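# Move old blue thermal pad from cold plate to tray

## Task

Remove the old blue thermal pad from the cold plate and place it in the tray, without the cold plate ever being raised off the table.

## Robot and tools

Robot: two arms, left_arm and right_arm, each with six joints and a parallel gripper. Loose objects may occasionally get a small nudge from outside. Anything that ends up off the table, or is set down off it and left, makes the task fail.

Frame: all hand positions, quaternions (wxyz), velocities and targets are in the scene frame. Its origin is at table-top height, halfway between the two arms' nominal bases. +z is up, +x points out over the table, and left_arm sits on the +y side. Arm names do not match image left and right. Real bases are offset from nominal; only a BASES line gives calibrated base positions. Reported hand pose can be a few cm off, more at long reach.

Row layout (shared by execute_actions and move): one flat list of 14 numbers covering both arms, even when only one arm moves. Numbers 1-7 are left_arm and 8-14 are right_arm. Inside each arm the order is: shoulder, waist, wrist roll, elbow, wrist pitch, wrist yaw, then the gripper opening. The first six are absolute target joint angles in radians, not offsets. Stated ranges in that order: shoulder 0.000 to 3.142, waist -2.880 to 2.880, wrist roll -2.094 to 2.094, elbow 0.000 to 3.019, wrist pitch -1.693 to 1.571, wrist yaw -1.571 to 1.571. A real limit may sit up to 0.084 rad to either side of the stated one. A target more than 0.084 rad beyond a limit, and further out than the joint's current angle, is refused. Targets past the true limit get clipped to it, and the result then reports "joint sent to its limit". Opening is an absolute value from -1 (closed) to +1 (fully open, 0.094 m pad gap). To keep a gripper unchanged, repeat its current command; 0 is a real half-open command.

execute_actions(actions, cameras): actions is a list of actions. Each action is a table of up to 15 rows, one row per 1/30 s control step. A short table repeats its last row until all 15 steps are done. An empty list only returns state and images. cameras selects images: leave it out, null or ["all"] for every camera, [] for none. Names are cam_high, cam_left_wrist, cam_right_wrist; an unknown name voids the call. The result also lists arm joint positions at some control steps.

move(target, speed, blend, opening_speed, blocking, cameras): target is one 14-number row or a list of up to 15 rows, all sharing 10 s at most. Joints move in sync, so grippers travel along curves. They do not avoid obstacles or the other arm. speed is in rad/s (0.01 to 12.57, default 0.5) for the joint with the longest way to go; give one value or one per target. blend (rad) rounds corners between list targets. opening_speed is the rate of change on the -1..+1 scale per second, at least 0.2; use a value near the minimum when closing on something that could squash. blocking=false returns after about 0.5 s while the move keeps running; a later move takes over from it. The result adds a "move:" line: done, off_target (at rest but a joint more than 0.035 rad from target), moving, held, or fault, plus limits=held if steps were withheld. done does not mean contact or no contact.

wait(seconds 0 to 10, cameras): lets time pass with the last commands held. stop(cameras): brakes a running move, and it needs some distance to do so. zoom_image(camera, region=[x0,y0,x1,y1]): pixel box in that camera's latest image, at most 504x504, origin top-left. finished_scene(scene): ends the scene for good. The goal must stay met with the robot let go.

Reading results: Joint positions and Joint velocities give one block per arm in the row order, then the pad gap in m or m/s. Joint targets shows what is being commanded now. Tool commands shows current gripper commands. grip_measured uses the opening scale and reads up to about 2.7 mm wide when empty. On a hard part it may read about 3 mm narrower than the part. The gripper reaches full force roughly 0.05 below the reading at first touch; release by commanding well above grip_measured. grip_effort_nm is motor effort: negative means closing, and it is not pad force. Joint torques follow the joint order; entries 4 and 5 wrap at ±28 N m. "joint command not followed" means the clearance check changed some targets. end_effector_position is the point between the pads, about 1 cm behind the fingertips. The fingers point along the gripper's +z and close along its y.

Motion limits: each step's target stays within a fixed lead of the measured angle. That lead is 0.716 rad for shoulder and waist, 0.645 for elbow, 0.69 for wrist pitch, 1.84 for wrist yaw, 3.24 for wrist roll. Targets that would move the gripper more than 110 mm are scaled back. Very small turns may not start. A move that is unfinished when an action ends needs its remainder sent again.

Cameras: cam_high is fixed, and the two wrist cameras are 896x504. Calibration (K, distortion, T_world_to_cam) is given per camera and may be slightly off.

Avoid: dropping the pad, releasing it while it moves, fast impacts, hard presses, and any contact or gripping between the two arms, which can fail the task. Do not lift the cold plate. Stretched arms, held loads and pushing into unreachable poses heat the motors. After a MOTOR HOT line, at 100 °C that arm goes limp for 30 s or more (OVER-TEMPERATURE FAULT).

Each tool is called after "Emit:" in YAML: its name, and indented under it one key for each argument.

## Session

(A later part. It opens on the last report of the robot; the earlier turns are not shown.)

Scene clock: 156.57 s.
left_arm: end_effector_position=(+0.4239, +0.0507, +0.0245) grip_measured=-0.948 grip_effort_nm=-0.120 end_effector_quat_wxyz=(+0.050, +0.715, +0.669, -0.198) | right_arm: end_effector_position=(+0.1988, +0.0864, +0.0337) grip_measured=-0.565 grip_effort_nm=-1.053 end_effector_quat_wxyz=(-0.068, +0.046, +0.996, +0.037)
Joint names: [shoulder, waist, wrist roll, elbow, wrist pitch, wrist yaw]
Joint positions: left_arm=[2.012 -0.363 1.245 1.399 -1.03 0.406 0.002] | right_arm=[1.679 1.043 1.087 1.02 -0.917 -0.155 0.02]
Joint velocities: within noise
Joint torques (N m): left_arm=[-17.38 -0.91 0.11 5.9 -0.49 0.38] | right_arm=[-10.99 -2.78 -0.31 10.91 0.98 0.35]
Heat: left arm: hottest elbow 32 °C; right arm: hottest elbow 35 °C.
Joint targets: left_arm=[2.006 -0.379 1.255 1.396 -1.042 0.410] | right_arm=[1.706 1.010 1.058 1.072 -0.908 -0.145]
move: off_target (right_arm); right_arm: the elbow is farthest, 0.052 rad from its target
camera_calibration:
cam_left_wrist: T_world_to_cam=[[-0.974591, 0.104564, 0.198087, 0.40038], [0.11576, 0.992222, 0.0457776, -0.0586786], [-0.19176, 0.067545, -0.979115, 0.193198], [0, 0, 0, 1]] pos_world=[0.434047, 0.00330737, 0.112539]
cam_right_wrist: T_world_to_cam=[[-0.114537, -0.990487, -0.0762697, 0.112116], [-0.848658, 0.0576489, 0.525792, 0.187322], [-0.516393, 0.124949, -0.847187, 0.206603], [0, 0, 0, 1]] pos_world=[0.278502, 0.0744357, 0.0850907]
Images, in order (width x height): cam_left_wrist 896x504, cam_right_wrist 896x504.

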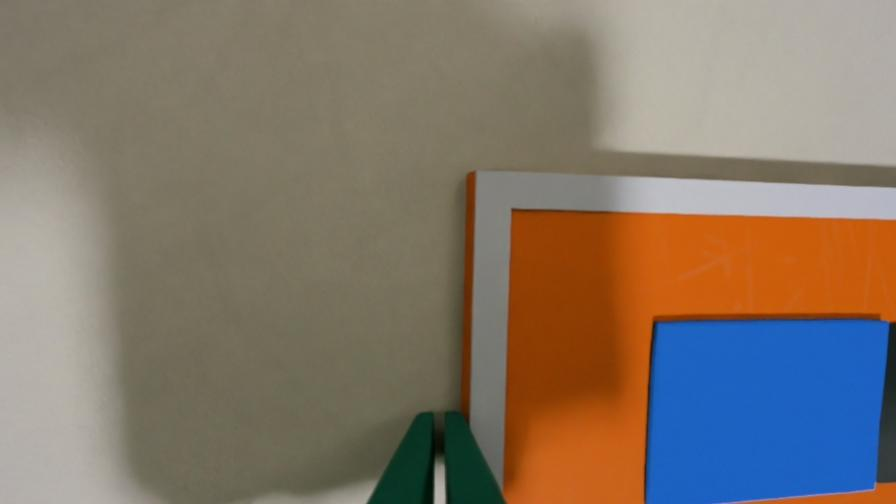

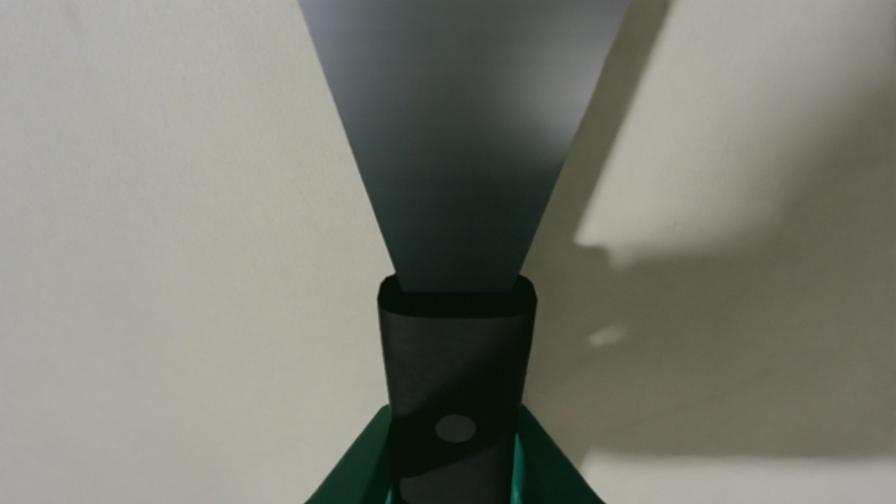

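Emit:
move:
  target: [2.006,-0.379,1.255,1.396,-1.042,0.41,-0.95, 1.721,0.978,1.026,1.092,-0.911,-0.145,-0.85]
  speed: 0.05
  cameras: ["cam_left_wrist", "cam_right_wrist"]

Emit:
zoom_image:
  camera: "cam_left_wrist"
  region: [796, 260, 896, 504]

Scene clock: 159.57 s.
left_arm: end_effector_position=(+0.4267, +0.0502, +0.0246) grip_measured=-0.949 grip_effort_nm=-0.100 end_effector_quat_wxyz=(+0.055, +0.716, +0.668, -0.194) | right_arm: end_effector_position=(+0.2075, +0.0863, +0.0323) grip_measured=-0.565 grip_effort_nm=-1.057 end_effector_quat_wxyz=(-0.072, +0.041, +0.996, +0.039)
Joint names: [shoulder, waist, wrist roll, elbow, wrist pitch, wrist yaw]
Joint positions: left_arm=[2.011 -0.363 1.246 1.399 -1.019 0.401 0.002] | right_arm=[1.693 1.024 1.058 1.034 -0.922 -0.163 0.02]
Joint velocities: within noise
Joint torques (N m): left_arm=[-17.38 -0.97 0.11 5.93 -0.92 0.52] | right_arm=[-11.11 -3.66 -0.33 11.33 1.05 0.67]
Heat: left arm: hottest elbow 32 °C; right arm: hottest elbow 35 °C.
Joint targets: left_arm=[2.006 -0.379 1.255 1.396 -1.042 0.410] | right_arm=[1.721 0.978 1.026 1.092 -0.911 -0.145]
move: off_target (right_arm); right_arm: the elbow is farthest, 0.058 rad from its target
camera_calibration:
cam_left_wrist: T_world_to_cam=[[-0.976989, 0.106099, 0.185028, 0.404381], [0.116484, 0.992119, 0.0461581, -0.058837], [-0.178672, 0.0666487, -0.981649, 0.188403], [0, 0, 0, 1]] pos_world=[0.435591, 0.00291218, 0.11284]
cam_right_wrist: T_world_to_cam=[[-0.105969, -0.99113, -0.0801977, 0.111339], [-0.84576, 0.0474242, 0.531451, 0.19557], [-0.522934, 0.124146, -0.843284, 0.211306], [0, 0, 0, 1]] pos_world=[0.287703, 0.0748436, 0.0831847]
Images, in order (width x height): cam_left_wrist 896x504, cam_right_wrist 896x504.

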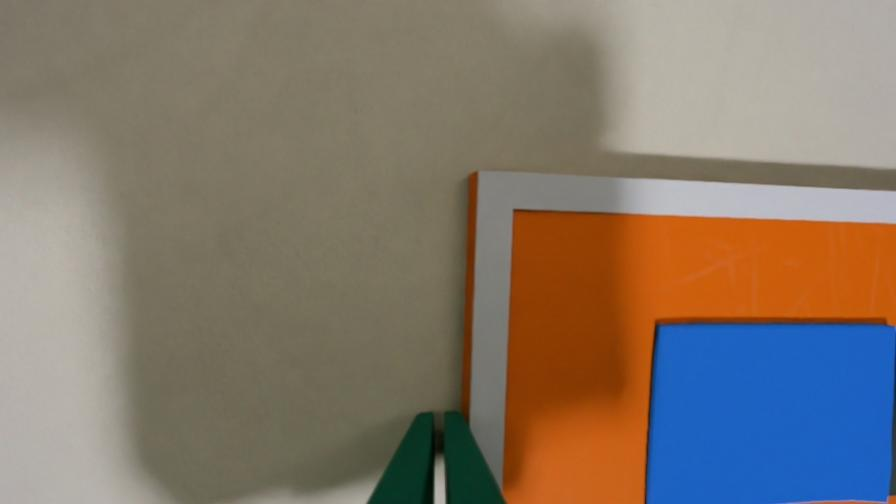

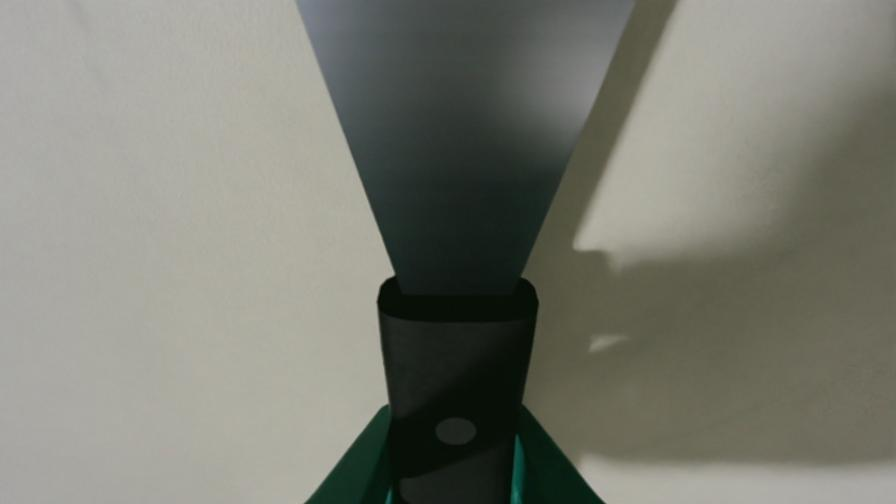

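Scaled by 2.066 from the camera's 896x504 image, which has a finer 1280x720 frame.

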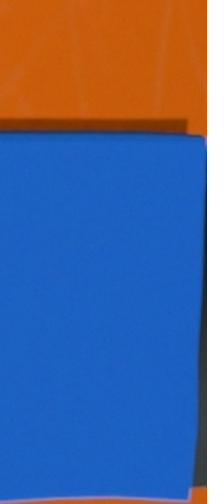

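Emit:
move:
  target: [2.006,-0.379,1.255,1.396,-1.048,0.41,-0.95, 1.737,0.948,0.996,1.114,-0.917,-0.150,-0.85]
  speed: 0.05
  cameras: ["cam_left_wrist", "cam_right_wrist"]

Emit:
zoom_image:
  camera: "cam_left_wrist"
  region: [600, 200, 896, 504]

Scene clock: 163.50 s.
left_arm: end_effector_position=(+0.4292, +0.0500, +0.0250) grip_measured=-0.949 grip_effort_nm=-0.071 end_effector_quat_wxyz=(+0.057, +0.718, +0.667, -0.190) | right_arm: end_effector_position=(+0.2157, +0.0854, +0.0309) grip_measured=-0.565 grip_effort_nm=-1.057 end_effector_quat_wxyz=(-0.078, +0.038, +0.995, +0.039)
Joint names: [shoulder, waist, wrist roll, elbow, wrist pitch, wrist yaw]
Joint positions: left_arm=[2.011 -0.363 1.248 1.402 -1.014 0.396 0.002] | right_arm=[1.709 1.003 1.03 1.051 -0.933 -0.173 0.02]
Joint velocities: within noise
Joint torques (N m): left_arm=[-17.32 -0.97 0.09 5.79 -1.4 0.72] | right_arm=[-11.34 -4.48 -0.33 11.75 1.21 0.9]
Heat: left arm: hottest elbow 32 °C; right arm: hottest elbow 36 °C.
Joint targets: left_arm=[2.006 -0.379 1.255 1.396 -1.048 0.410] | right_arm=[1.737 0.948 0.996 1.114 -0.917 -0.150]
move: off_target (right_arm); right_arm: the elbow is farthest, 0.063 rad from its target
camera_calibration:
cam_left_wrist: T_world_to_cam=[[-0.978599, 0.1078, 0.175278, 0.407664], [0.117982, 0.99182, 0.0487181, -0.0596778], [-0.168593, 0.0683552, -0.983313, 0.184871], [0, 0, 0, 1]] pos_world=[0.437148, 0.00260651, 0.113239]
cam_right_wrist: T_world_to_cam=[[-0.0999215, -0.991757, -0.080205, 0.10995], [-0.839577, 0.0407801, 0.541709, 0.202225], [-0.533973, 0.121467, -0.836731, 0.216922], [0, 0, 0, 1]] pos_world=[0.2966, 0.0744486, 0.0807769]
Images, in order (width x height): cam_left_wrist 896x504, cam_right_wrist 896x504.

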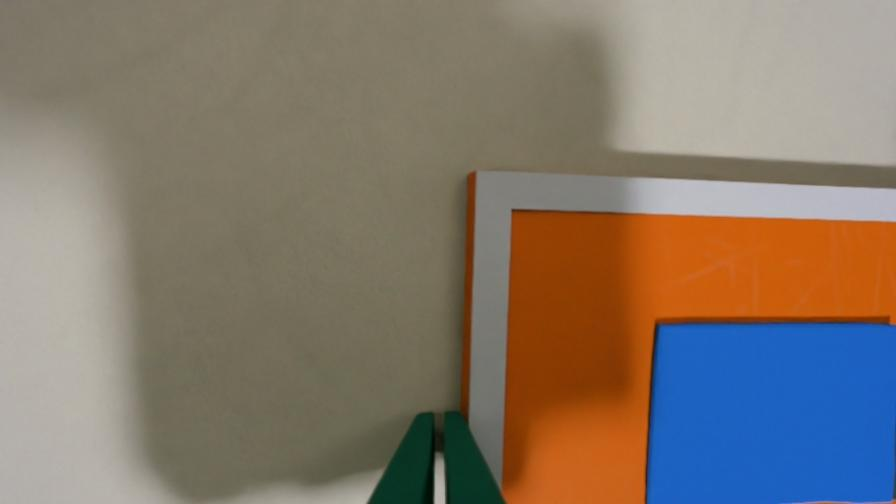

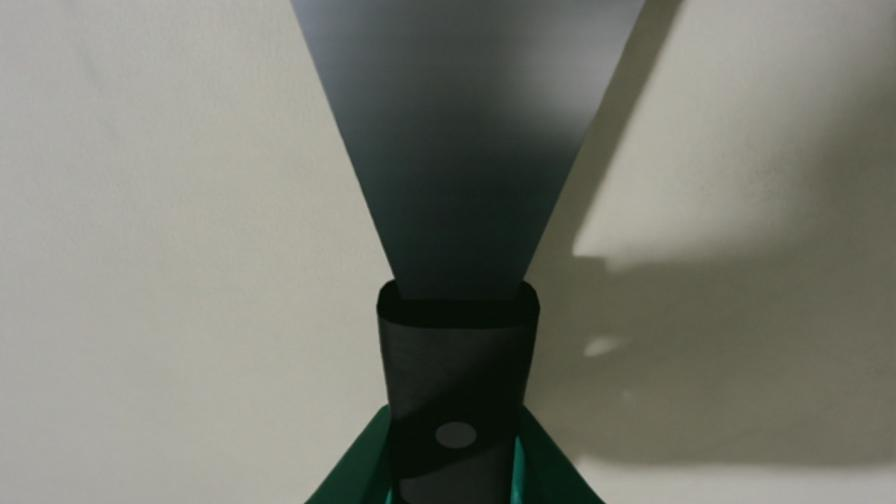

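Scaled by 1.658 from the camera's 896x504 image, which has a finer 1280x720 frame.

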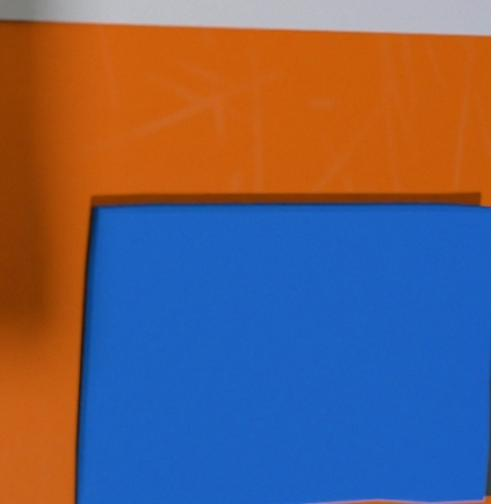

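Emit:
move:
  target: [2.006,-0.379,1.255,1.396,-1.075,0.42,-0.95, 1.752,0.918,0.966,1.137,-0.923,-0.145,-0.85]
  speed: 0.05
  cameras: ["cam_left_wrist", "cam_right_wrist"]

Emit:
zoom_image:
  camera: "cam_left_wrist"
  region: [600, 200, 896, 504]

Scene clock: 167.97 s.
left_arm: end_effector_position=(+0.4346, +0.0483, +0.0289) grip_measured=-0.950 grip_effort_nm=-0.051 end_effector_quat_wxyz=(+0.064, +0.719, +0.666, -0.189) | right_arm: end_effector_position=(+0.2250, +0.0825, +0.0284) grip_measured=-0.565 grip_effort_nm=-1.057 end_effector_quat_wxyz=(-0.082, +0.034, +0.995, +0.036)
Joint names: [shoulder, waist, wrist roll, elbow, wrist pitch, wrist yaw]
Joint positions: left_arm=[2.011 -0.361 1.249 1.414 -1.014 0.399 0.002] | right_arm=[1.727 0.981 1 1.066 -0.944 -0.175 0.02]
Joint velocities: within noise
Joint torques (N m): left_arm=[-17.49 -1.03 0.08 5.01 -2.43 0.95] | right_arm=[-11.69 -5.13 -0.35 12.31 1.44 1.19]
Heat: left arm: hottest elbow 32 °C; right arm: hottest elbow 36 °C.
Joint targets: left_arm=[2.006 -0.379 1.255 1.396 -1.075 0.420] | right_arm=[1.752 0.918 0.966 1.137 -0.923 -0.145]
move: off_target (left_arm, right_arm); left_arm: the wrist pitch is farthest, 0.061 rad from its target; right_arm: the elbow is farthest, 0.071 rad from its target
camera_calibration:
cam_left_wrist: T_world_to_cam=[[-0.980424, 0.108552, 0.164272, 0.413469], [0.116847, 0.992275, 0.0416707, -0.0580314], [-0.158479, 0.0600495, -0.985535, 0.185833], [0, 0, 0, 1]] pos_world=[0.441606, 0.00154093, 0.117642]
cam_right_wrist: T_world_to_cam=[[-0.0926678, -0.992931, -0.0741713, 0.106183], [-0.835964, 0.0371184, 0.547528, 0.210833], [-0.540904, 0.112743, -0.833494, 0.222241], [0, 0, 0, 1]] pos_world=[0.306299, 0.0725504, 0.077675]
Images, in order (width x height): cam_left_wrist 896x504, cam_right_wrist 896x504.

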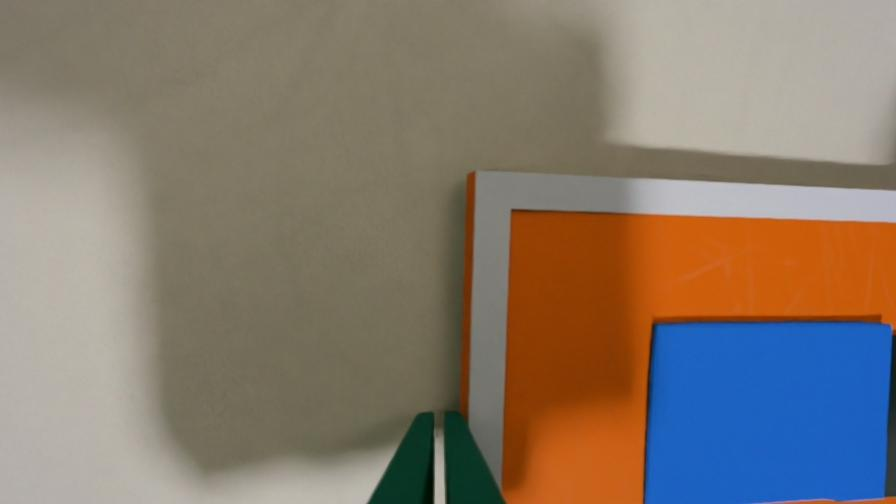

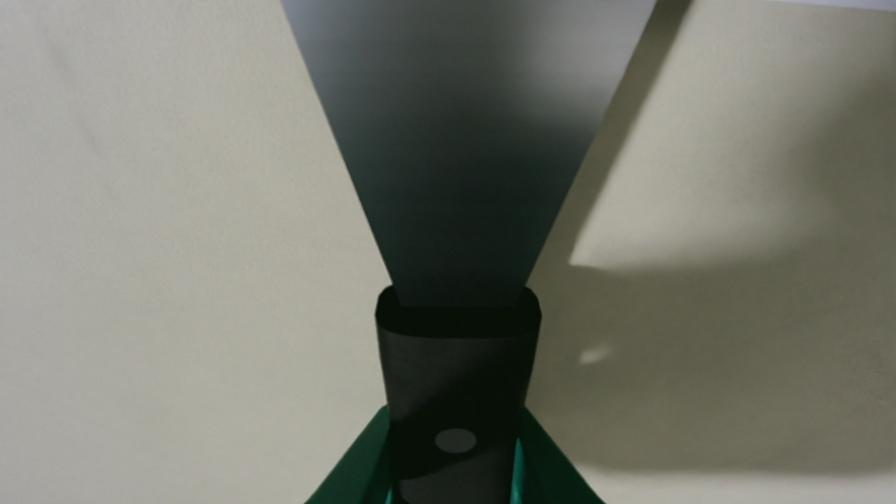

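Scaled by 1.658 from the camera's 896x504 image, which has a finer 1280x720 frame.

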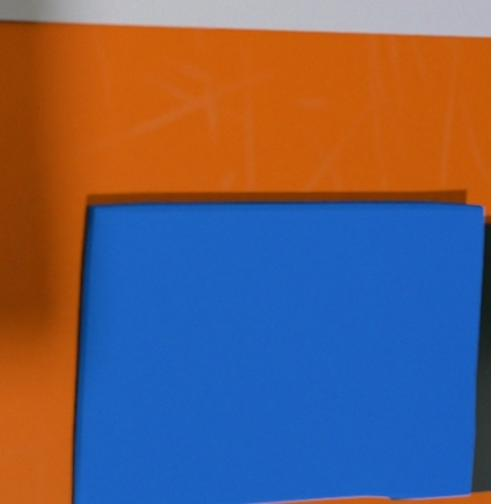

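Emit:
move:
  target: [2.036,-0.379,1.255,1.355,-1.070,0.42,-0.95, 1.752,0.918,0.966,1.137,-0.923,-0.145,-0.85]
  speed: 0.04
  cameras: ["cam_left_wrist"]

Emit:
zoom_image:
  camera: "cam_left_wrist"
  region: [400, 150, 896, 504]

Scene clock: 175.90 s.
left_arm: end_effector_position=(+0.4304, +0.0532, +0.0248) grip_measured=-0.950 grip_effort_nm=-0.046 end_effector_quat_wxyz=(+0.058, +0.716, +0.669, -0.191) | right_arm: end_effector_position=(+0.2250, +0.0822, +0.0281) grip_measured=-0.565 grip_effort_nm=-1.053 end_effector_quat_wxyz=(-0.083, +0.033, +0.995, +0.035)
Joint names: [shoulder, waist, wrist roll, elbow, wrist pitch, wrist yaw]
Joint positions: left_arm=[2.011 -0.356 1.25 1.4 -1.014 0.399 0.002] | right_arm=[1.728 0.98 0.996 1.067 -0.946 -0.176 0.02]
Joint velocities: within noise
Joint torques (N m): left_arm=[-15.09 -1.55 0.07 3.02 -2.24 0.94] | right_arm=[-11.81 -5.07 -0.32 12.3 1.47 1.24]
Heat: left arm: hottest elbow 32 °C; right arm: hottest elbow 36 °C.
Joint targets: left_arm=[2.036 -0.379 1.255 1.355 -1.070 0.420] | right_arm=[1.752 0.918 0.966 1.137 -0.923 -0.145]
move: off_target (left_arm, right_arm); left_arm: the wrist pitch is farthest, 0.056 rad from its target; right_arm: the elbow is farthest, 0.070 rad from its target
camera_calibration:
cam_left_wrist: T_world_to_cam=[[-0.978827, 0.102772, 0.17702, 0.408813], [0.112448, 0.992615, 0.0455003, -0.0605592], [-0.171037, 0.0644425, -0.983155, 0.185884], [0, 0, 0, 1]] pos_world=[0.43876, 0.00611867, 0.11314]
Images, in order (width x height): cam_left_wrist 896x504.

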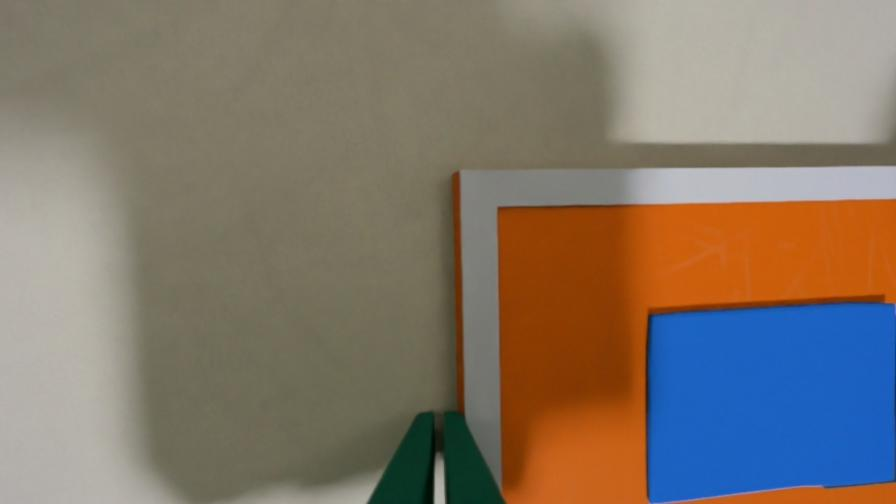

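Scaled by 1.016 from the camera's 896x504 image, which has a finer 1280x720 frame.

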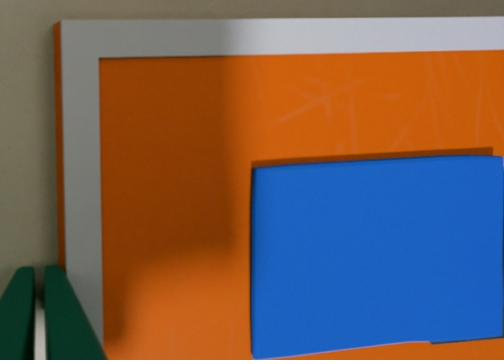

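Emit:
move:
  target: [2.040,-0.379,1.255,1.338,-1.078,0.42,-0.95, 1.768,0.888,0.958,1.162,-0.931,-0.140,-0.85]
  speed: 0.04
  cameras: ["cam_left_wrist", "cam_right_wrist"]

Emit:
zoom_image:
  camera: "cam_left_wrist"
  region: [600, 200, 896, 504]

Scene clock: 181.10 s.
left_arm: end_effector_position=(+0.4298, +0.0557, +0.0237) grip_measured=-0.950 grip_effort_nm=-0.037 end_effector_quat_wxyz=(+0.057, +0.714, +0.670, -0.192) | right_arm: end_effector_position=(+0.2333, +0.0791, +0.0256) grip_measured=-0.565 grip_effort_nm=-1.048 end_effector_quat_wxyz=(-0.087, +0.042, +0.995, +0.031)
Joint names: [shoulder, waist, wrist roll, elbow, wrist pitch, wrist yaw]
Joint positions: left_arm=[2.011 -0.352 1.25 1.397 -1.014 0.4 0.002] | right_arm=[1.744 0.961 0.993 1.081 -0.959 -0.177 0.02]
Joint velocities: within noise
Joint torques (N m): left_arm=[-14.8 -1.85 0.07 2.04 -2.58 0.94] | right_arm=[-11.99 -5.95 -0.36 13.01 1.65 1.49]
Heat: left arm: hottest elbow 32 °C; right arm: hottest elbow 36 °C.
Joint targets: left_arm=[2.040 -0.379 1.255 1.338 -1.078 0.420] | right_arm=[1.768 0.888 0.958 1.162 -0.931 -0.140]
move: off_target (left_arm, right_arm); left_arm: the wrist pitch is farthest, 0.064 rad from its target; right_arm: the elbow is farthest, 0.081 rad from its target
camera_calibration:
cam_left_wrist: T_world_to_cam=[[-0.978554, 0.0988169, 0.180739, 0.408196], [0.108818, 0.992985, 0.0462598, -0.0613683], [-0.1749, 0.0649355, -0.982443, 0.186146], [0, 0, 0, 1]] pos_world=[0.438677, 0.00851368, 0.11194]
cam_right_wrist: T_world_to_cam=[[-0.106861, -0.992335, -0.062068, 0.106269], [-0.829163, 0.0544912, 0.556345, 0.216231], [-0.548699, 0.110916, -0.82863, 0.226611], [0, 0, 0, 1]] pos_world=[0.314987, 0.0685366, 0.0740734]
Images, in order (width x height): cam_left_wrist 896x504, cam_right_wrist 896x504.

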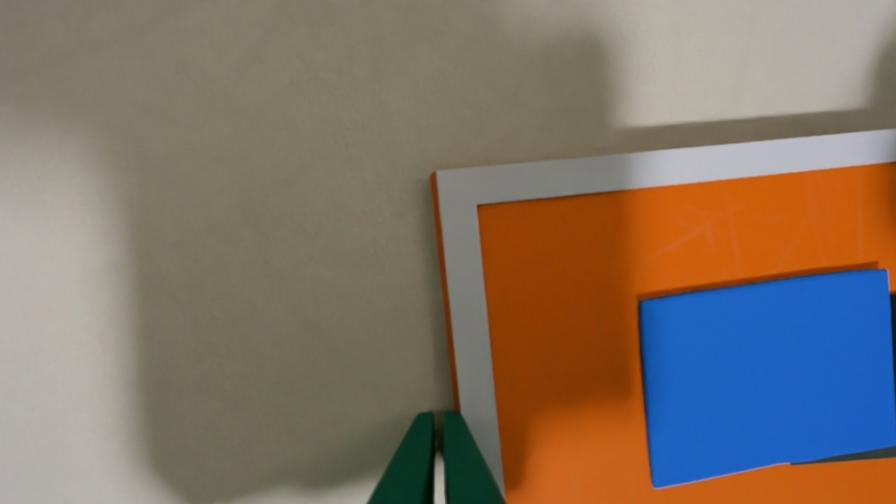

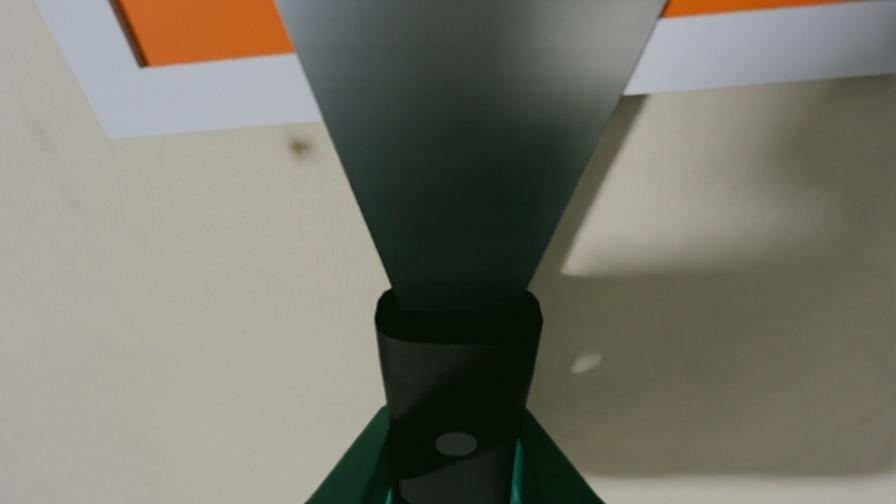

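Scaled by 1.658 from the camera's 896x504 image, which has a finer 1280x720 frame.

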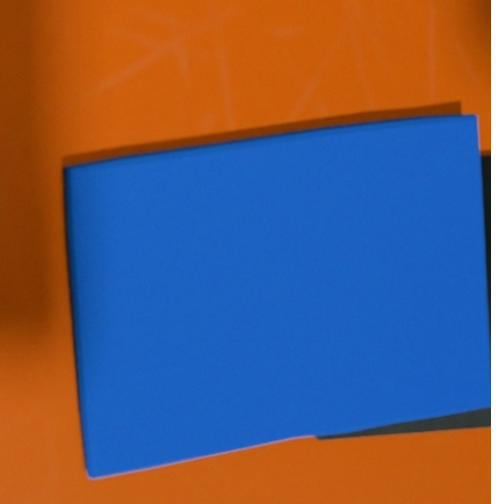

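Emit:
move:
  target: [2.040,-0.407,1.255,1.335,-1.080,0.42,-0.95, 1.778,0.865,0.935,1.186,-0.945,-0.135,-0.85]
  speed: 0.04
  cameras: ["cam_left_wrist", "cam_right_wrist"]

Emit:
zoom_image:
  camera: "cam_left_wrist"
  region: [600, 200, 896, 504]

Scene clock: 187.57 s.
left_arm: end_effector_position=(+0.4317, +0.0557, +0.0245) grip_measured=-0.950 grip_effort_nm=-0.042 end_effector_quat_wxyz=(+0.060, +0.715, +0.670, -0.190) | right_arm: end_effector_position=(+0.2306, +0.0780, +0.0253) grip_measured=-0.566 grip_effort_nm=-1.053 end_effector_quat_wxyz=(-0.092, +0.041, +0.994, +0.029)
Joint names: [shoulder, waist, wrist roll, elbow, wrist pitch, wrist yaw]
Joint positions: left_arm=[2.009 -0.351 1.25 1.397 -1.007 0.398 0.002] | right_arm=[1.744 0.962 0.992 1.079 -0.966 -0.184 0.02]
Joint velocities: within noise
Joint torques (N m): left_arm=[-16.62 0.21 0.02 6.16 -0.28 0.32] | right_arm=[-13.92 -0.21 0 7.06 0.77 0.17]
Heat: left arm: hottest elbow 32 °C; right arm: hottest elbow 37 °C.
Joint targets: left_arm=[2.011 -0.352 1.250 1.397 -1.013 0.400] | right_arm=[1.744 0.961 0.992 1.082 -0.960 -0.177]
move: held (left_arm, right_arm; a check stopped the path); limits=held; left_arm: the wrist pitch is farthest, 0.073 rad from its target; right_arm: the elbow is farthest, 0.107 rad from its target
joint command not followed: on one or more control steps a check withheld the commanded joint targets of the left arm, and it was not sent them on those steps.
cause: the commanded joint targets, or the way to them, would bring a part of the robot too close to another arm (this arm's forearm (the part past the elbow) and the right arm's wrist (the part past the wrist pitch), along the way the arms are being sent, or toward where that arm still pushes).
joint command not followed: on one or more control steps a check withheld the commanded joint targets of the right arm, and it was not sent them on those steps.
cause: the commanded joint targets, or the way to them, would bring a part of the robot too close to another arm (this arm's wrist (the part past the wrist pitch) and the left arm's forearm (the part past the elbow), along the way the arms are being sent, or toward where that arm still pushes).
camera_calibration:
cam_left_wrist: T_world_to_cam=[[-0.980046, 0.0984047, 0.172701, 0.410732], [0.107794, 0.993116, 0.0458371, -0.0611446], [-0.167002, 0.0635387, -0.983907, 0.183931], [0, 0, 0, 1]] pos_world=[0.439844, 0.00861906, 0.11284]
cam_right_wrist: T_world_to_cam=[[-0.106387, -0.992642, -0.0578198, 0.104633], [-0.823236, 0.0553206, 0.564998, 0.212525], [-0.557642, 0.107708, -0.823064, 0.227193], [0, 0, 0, 1]] pos_world=[0.312782, 0.0676356, 0.0729686]
Images, in order (width x height): cam_left_wrist 896x504, cam_right_wrist 896x504.

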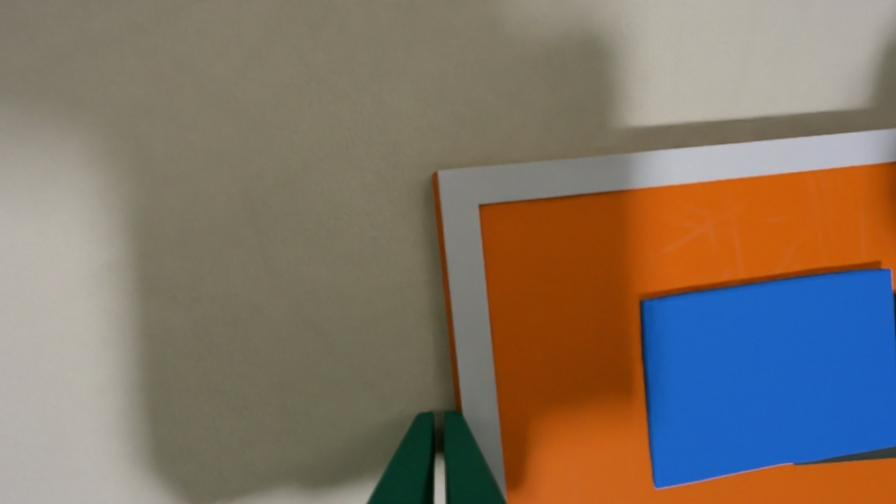

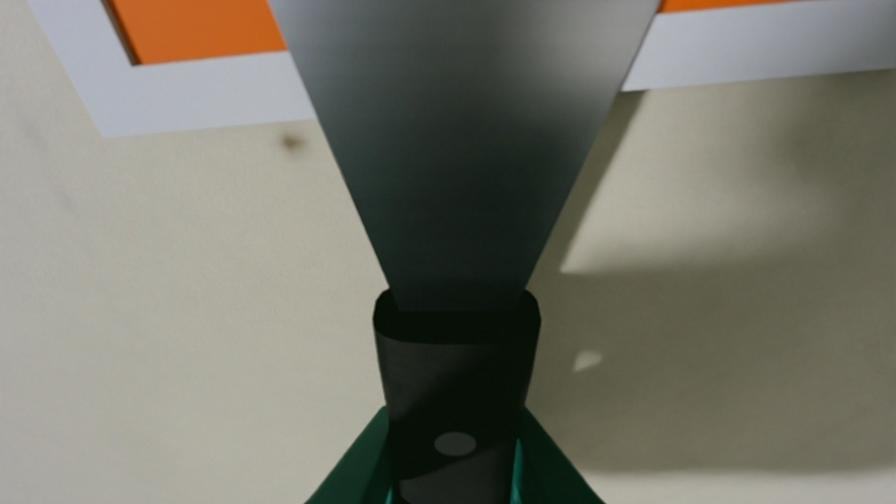

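Scaled by 1.658 from the camera's 896x504 image, which has a finer 1280x720 frame.

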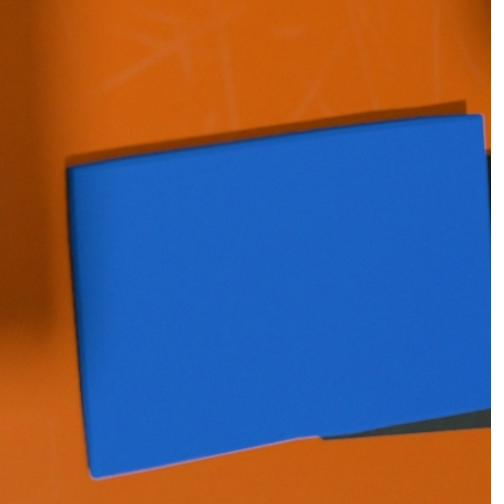

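Emit:
move:
  target: [2.092,-0.272,1.180,1.511,-1.078,0.612,-0.95, 1.744,0.961,0.992,1.082,-0.960,-0.177,-0.85]
  speed: 0.12
  cameras: ["cam_left_wrist"]

Scene clock: 213.07 s.
left_arm: end_effector_position=(+0.4509, +0.0526, +0.0349) grip_measured=-0.950 grip_effort_nm=-0.037 end_effector_quat_wxyz=(+0.085, +0.648, +0.699, -0.291) | right_arm: end_effector_position=(+0.2310, +0.0774, +0.0250) grip_measured=-0.566 grip_effort_nm=-1.057 end_effector_quat_wxyz=(-0.090, +0.041, +0.995, +0.027)
Joint names: [shoulder, waist, wrist roll, elbow, wrist pitch, wrist yaw]
Joint positions: left_arm=[2.068 -0.286 1.194 1.474 -1.07 0.61 0.002] | right_arm=[1.744 0.962 0.992 1.079 -0.966 -0.179 0.02]
Joint velocities: within noise
Joint torques (N m): left_arm=[-15.97 1.38 -0.11 8.79 -0.43 0.38] | right_arm=[-13.98 -0.15 0.01 7.06 0.73 -0.02]
Heat: left arm: hottest elbow 33 °C; right arm: hottest elbow 36 °C.
Joint targets: left_arm=[2.092 -0.272 1.180 1.511 -1.078 0.612] | right_arm=[1.744 0.961 0.992 1.082 -0.960 -0.177]
move: off_target (left_arm); left_arm: the elbow is farthest, 0.037 rad from its target
camera_calibration:
cam_left_wrist: T_world_to_cam=[[-0.954106, 0.0138756, 0.299146, 0.41642], [-0.0260704, 0.991285, -0.12913, 0.00592989], [-0.298331, -0.131002, -0.94543, 0.265731], [0, 0, 0, 1]] pos_world=[0.47674, 0.0231551, 0.127425]
Images, in order (width x height): cam_left_wrist 896x504.

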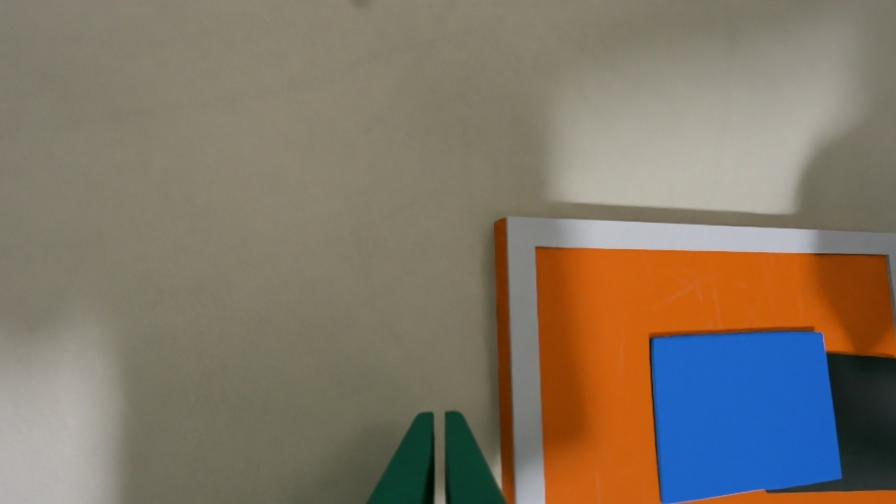

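Emit:
move:
  target:
    - [2.052,-0.290,1.180,1.480,-1.072,0.612,-0.95, 1.744,0.961,0.992,1.082,-0.960,-0.177,-0.85]
    - [2.044,-0.300,1.180,1.418,-1.017,0.612,-0.95, 1.744,0.961,0.992,1.082,-0.960,-0.177,-0.85]
  speed: 0.08
  cameras: ["cam_left_wrist", "cam_right_wrist"]

Emit:
zoom_image:
  camera: "cam_left_wrist"
  region: [400, 150, 896, 504]

Scene clock: 219.03 s.
left_arm: end_effector_position=(+0.4394, +0.0565, +0.0259) grip_measured=-0.950 grip_effort_nm=-0.037 end_effector_quat_wxyz=(+0.087, +0.648, +0.699, -0.290) | right_arm: end_effector_position=(+0.2310, +0.0774, +0.0250) grip_measured=-0.566 grip_effort_nm=-1.048 end_effector_quat_wxyz=(-0.090, +0.041, +0.995, +0.027)
Joint names: [shoulder, waist, wrist roll, elbow, wrist pitch, wrist yaw]
Joint positions: left_arm=[2.053 -0.286 1.193 1.42 -1.026 0.61 0.002] | right_arm=[1.744 0.962 0.992 1.079 -0.966 -0.179 0.02]
Joint velocities: within noise
Joint torques (N m): left_arm=[-18.32 -0.79 -0.1 5.87 0.24 0.38] | right_arm=[-14.04 -0.15 0.01 7.08 0.75 -0.02]
Heat: left arm: hottest elbow 33 °C; right arm: hottest elbow 36 °C.
Joint targets: left_arm=[2.044 -0.300 1.180 1.418 -1.017 0.612] | right_arm=[1.744 0.961 0.992 1.082 -0.960 -0.177]
move: done
camera_calibration:
cam_left_wrist: T_world_to_cam=[[-0.95514, 0.0131348, 0.295862, 0.40874], [-0.026863, 0.991055, -0.13072, 0.00106678], [-0.294933, -0.132804, -0.946244, 0.252914], [0, 0, 0, 1]] pos_world=[0.465025, 0.027162, 0.118527]
cam_right_wrist: T_world_to_cam=[[-0.105985, -0.992831, -0.0552574, 0.103967], [-0.825007, 0.0567762, 0.562263, 0.21345], [-0.555095, 0.105179, -0.82511, 0.226929], [0, 0, 0, 1]] pos_world=[0.313084, 0.0672342, 0.0729718]
Images, in order (width x height): cam_left_wrist 896x504, cam_right_wrist 896x504.

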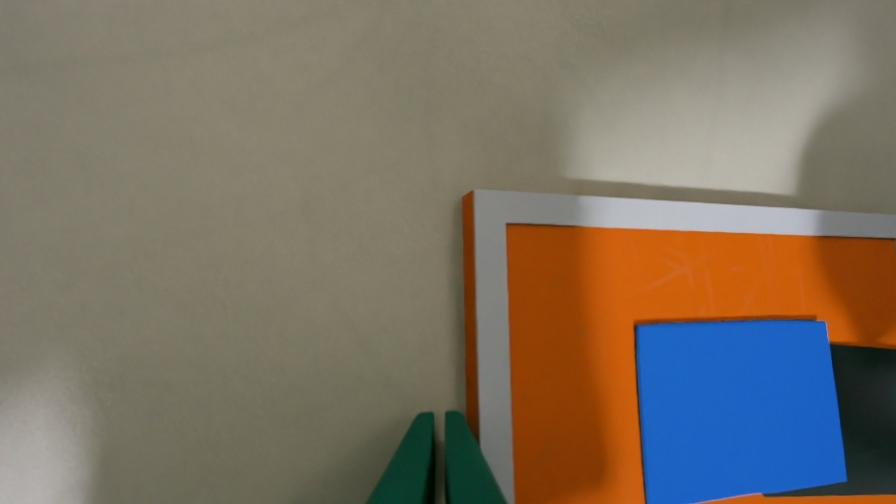

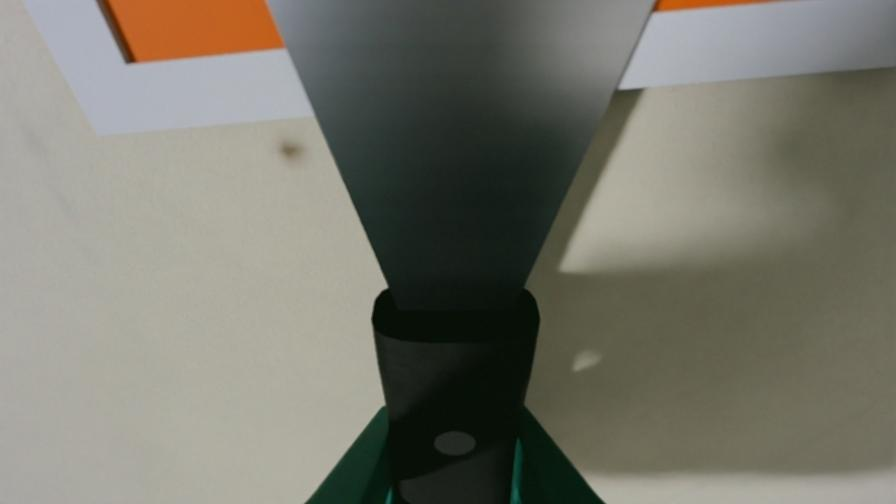

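Scaled by 1.016 from the camera's 896x504 image, which has a finer 1280x720 frame.

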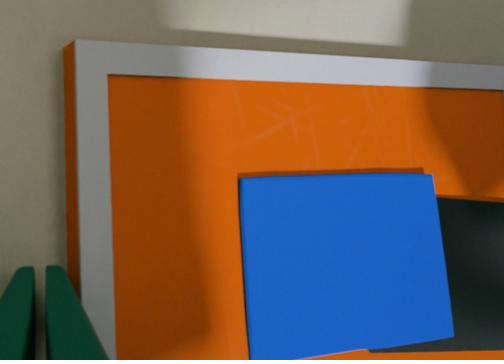

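Emit:
move:
  target:
    - [2.036,-0.303,1.180,1.397,-1.004,0.612,-0.95, 1.752,0.950,0.985,1.095,-0.950,-0.170,-0.85]
    - [2.050,-0.315,1.180,1.372,-1.035,0.62,-0.95, 1.768,0.888,0.950,1.162,-0.931,-0.140,-0.85]
  speed: [0.08, 0.05]
  cameras: ["cam_left_wrist", "cam_right_wrist"]

Emit:
zoom_image:
  camera: "cam_left_wrist"
  region: [400, 150, 896, 504]

Scene clock: 225.33 s.
left_arm: end_effector_position=(+0.4380, +0.0556, +0.0251) grip_measured=-0.950 grip_effort_nm=-0.037 end_effector_quat_wxyz=(+0.095, +0.651, +0.696, -0.286) | right_arm: end_effector_position=(+0.2391, +0.0753, +0.0260) grip_measured=-0.566 grip_effort_nm=-1.048 end_effector_quat_wxyz=(-0.085, +0.041, +0.995, +0.028)
Joint names: [shoulder, waist, wrist roll, elbow, wrist pitch, wrist yaw]
Joint positions: left_arm=[2.044 -0.289 1.193 1.402 -0.999 0.609 0.002] | right_arm=[1.746 0.948 0.979 1.085 -0.965 -0.17 0.02]
Joint velocities: within noise
Joint torques (N m): left_arm=[-16.79 -1.73 -0.1 3.9 -1.44 0.7] | right_arm=[-12.04 -4.84 -0.29 12.72 1.88 1.18]
Heat: left arm: hottest elbow 33 °C; right arm: hottest elbow 36 °C.
Joint targets: left_arm=[2.050 -0.315 1.180 1.372 -1.035 0.620] | right_arm=[1.768 0.888 0.950 1.162 -0.931 -0.140]
move: off_target (left_arm, right_arm); left_arm: the wrist pitch is farthest, 0.036 rad from its target; right_arm: the elbow is farthest, 0.077 rad from its target
camera_calibration:
cam_left_wrist: T_world_to_cam=[[-0.960252, 0.0171965, 0.278605, 0.409971], [-0.0217358, 0.990463, -0.13605, -0.000290663], [-0.278287, -0.136698, -0.950721, 0.24465], [0, 0, 0, 1]] pos_world=[0.461752, 0.026681, 0.118334]
cam_right_wrist: T_world_to_cam=[[-0.105375, -0.992772, -0.0574408, 0.102747], [-0.831602, 0.0563001, 0.552511, 0.221565], [-0.545283, 0.105989, -0.831524, 0.230172], [0, 0, 0, 1]] pos_world=[0.32059, 0.0651346, 0.0748783]
Images, in order (width x height): cam_left_wrist 896x504, cam_right_wrist 896x504.

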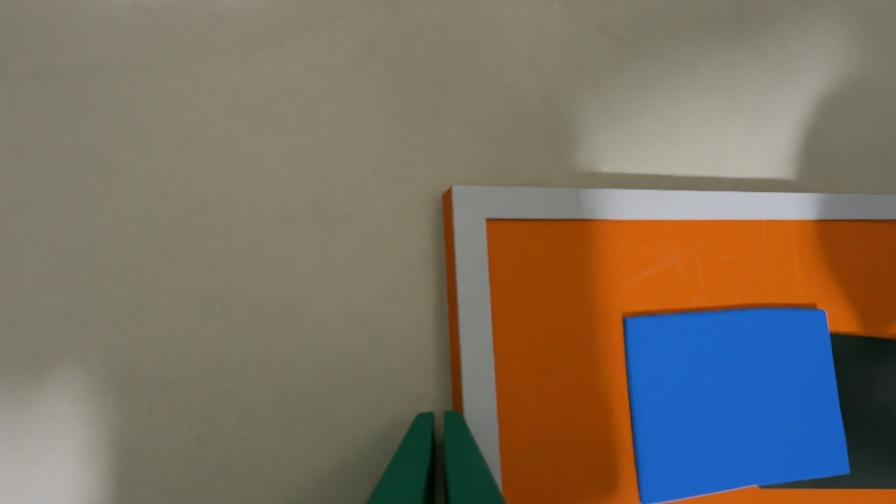

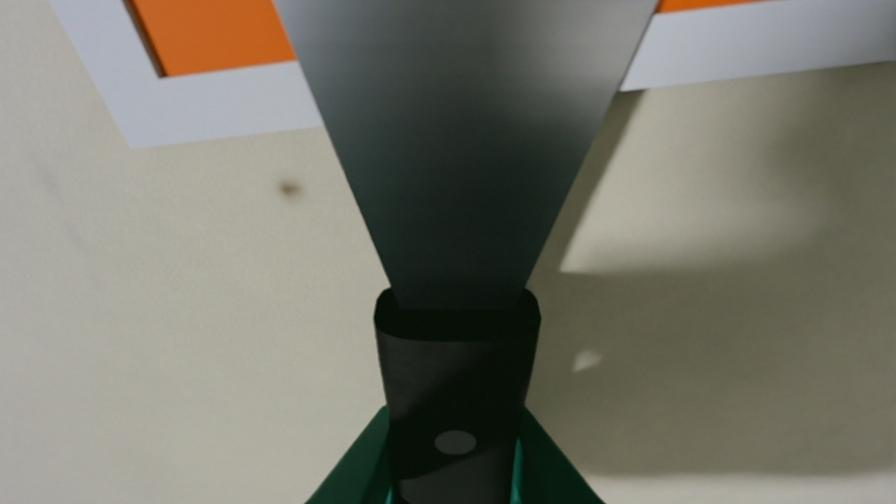

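Scaled by 1.016 from the camera's 896x504 image, which has a finer 1280x720 frame.

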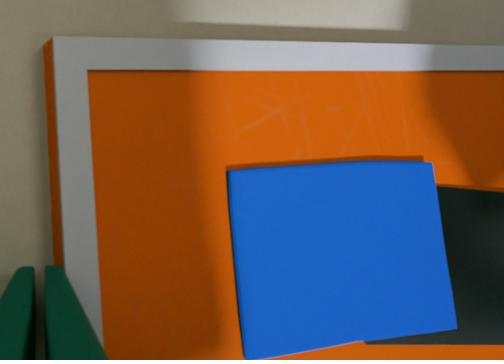

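Emit:
move:
  target: [2.062,-0.322,1.180,1.342,-1.062,0.62,-0.95, 1.784,0.860,0.925,1.191,-0.945,-0.135,-0.85]
  speed: 0.05
  cameras: ["cam_left_wrist", "cam_right_wrist"]

Emit:
zoom_image:
  camera: "cam_left_wrist"
  region: [400, 150, 896, 504]

Scene clock: 228.40 s.
left_arm: end_effector_position=(+0.4320, +0.0573, +0.0243) grip_measured=-0.950 grip_effort_nm=-0.037 end_effector_quat_wxyz=(+0.089, +0.649, +0.698, -0.291) | right_arm: end_effector_position=(+0.2369, +0.0724, +0.0236) grip_measured=-0.566 grip_effort_nm=-1.053 end_effector_quat_wxyz=(-0.094, +0.046, +0.994, +0.022)
Joint names: [shoulder, waist, wrist roll, elbow, wrist pitch, wrist yaw]
Joint positions: left_arm=[2.04 -0.289 1.193 1.391 -1.007 0.613 0.002] | right_arm=[1.754 0.944 0.983 1.087 -0.98 -0.179 0.02]
Joint velocities: within noise
Joint torques (N m): left_arm=[-15.62 -2.2 -0.1 2.91 -2.04 0.56] | right_arm=[-14.04 -0.67 -0.07 7.38 0.99 0.32]
Heat: left arm: hottest elbow 33 °C; right arm: hottest elbow 36 °C.
Joint targets: left_arm=[2.060 -0.321 1.180 1.347 -1.057 0.620] | right_arm=[1.754 0.936 0.976 1.094 -0.967 -0.169]
move: held (right_arm; a check stopped the path), off_target (left_arm; braked when a check withheld steps of right_arm); limits=held; left_arm: the wrist pitch is farthest, 0.055 rad from its target; right_arm: the elbow is farthest, 0.104 rad from its target
joint command not followed: on one or more control steps a check withheld the commanded joint targets of the right arm, and it was not sent them on those steps.
cause: the commanded joint targets, or the way to them, would bring a part of the robot too close to another arm (this arm's wrist (the part past the wrist pitch) and the left arm's forearm (the part past the elbow), along the way the arms are being sent, or toward where that arm still pushes).
camera_calibration:
cam_left_wrist: T_world_to_cam=[[-0.955685, 0.0161452, 0.293948, 0.402166], [-0.024552, 0.990645, -0.134235, -0.00106026], [-0.293366, -0.135503, -0.946348, 0.248835], [0, 0, 0, 1]] pos_world=[0.457318, 0.0282753, 0.117127]
cam_right_wrist: T_world_to_cam=[[-0.114829, -0.992434, -0.0434604, 0.101312], [-0.819436, 0.0698995, 0.568893, 0.216997], [-0.561551, 0.100938, -0.821263, 0.231371], [0, 0, 0, 1]] pos_world=[0.319375, 0.0620235, 0.0709717]
Images, in order (width x height): cam_left_wrist 896x504, cam_right_wrist 896x504.

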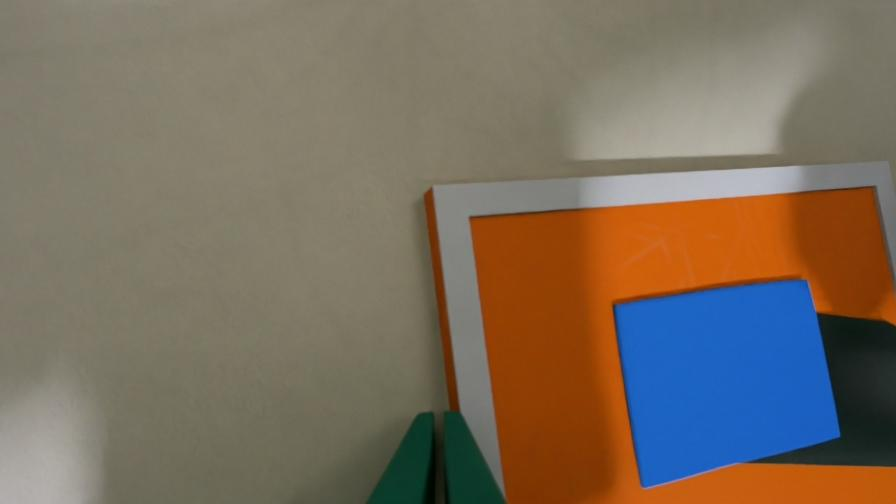

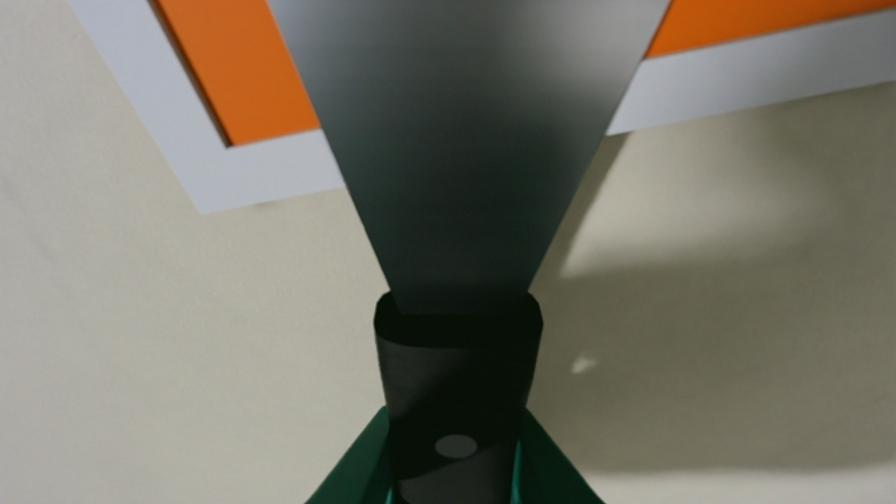

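Scaled by 1.016 from the camera's 896x504 image, which has a finer 1280x720 frame.

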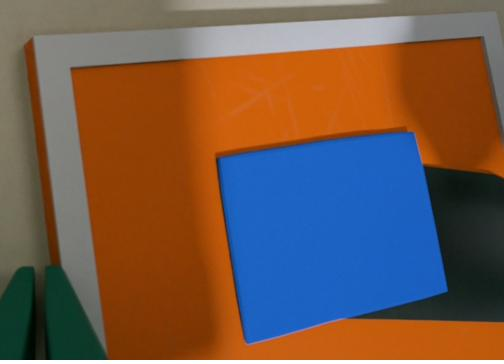

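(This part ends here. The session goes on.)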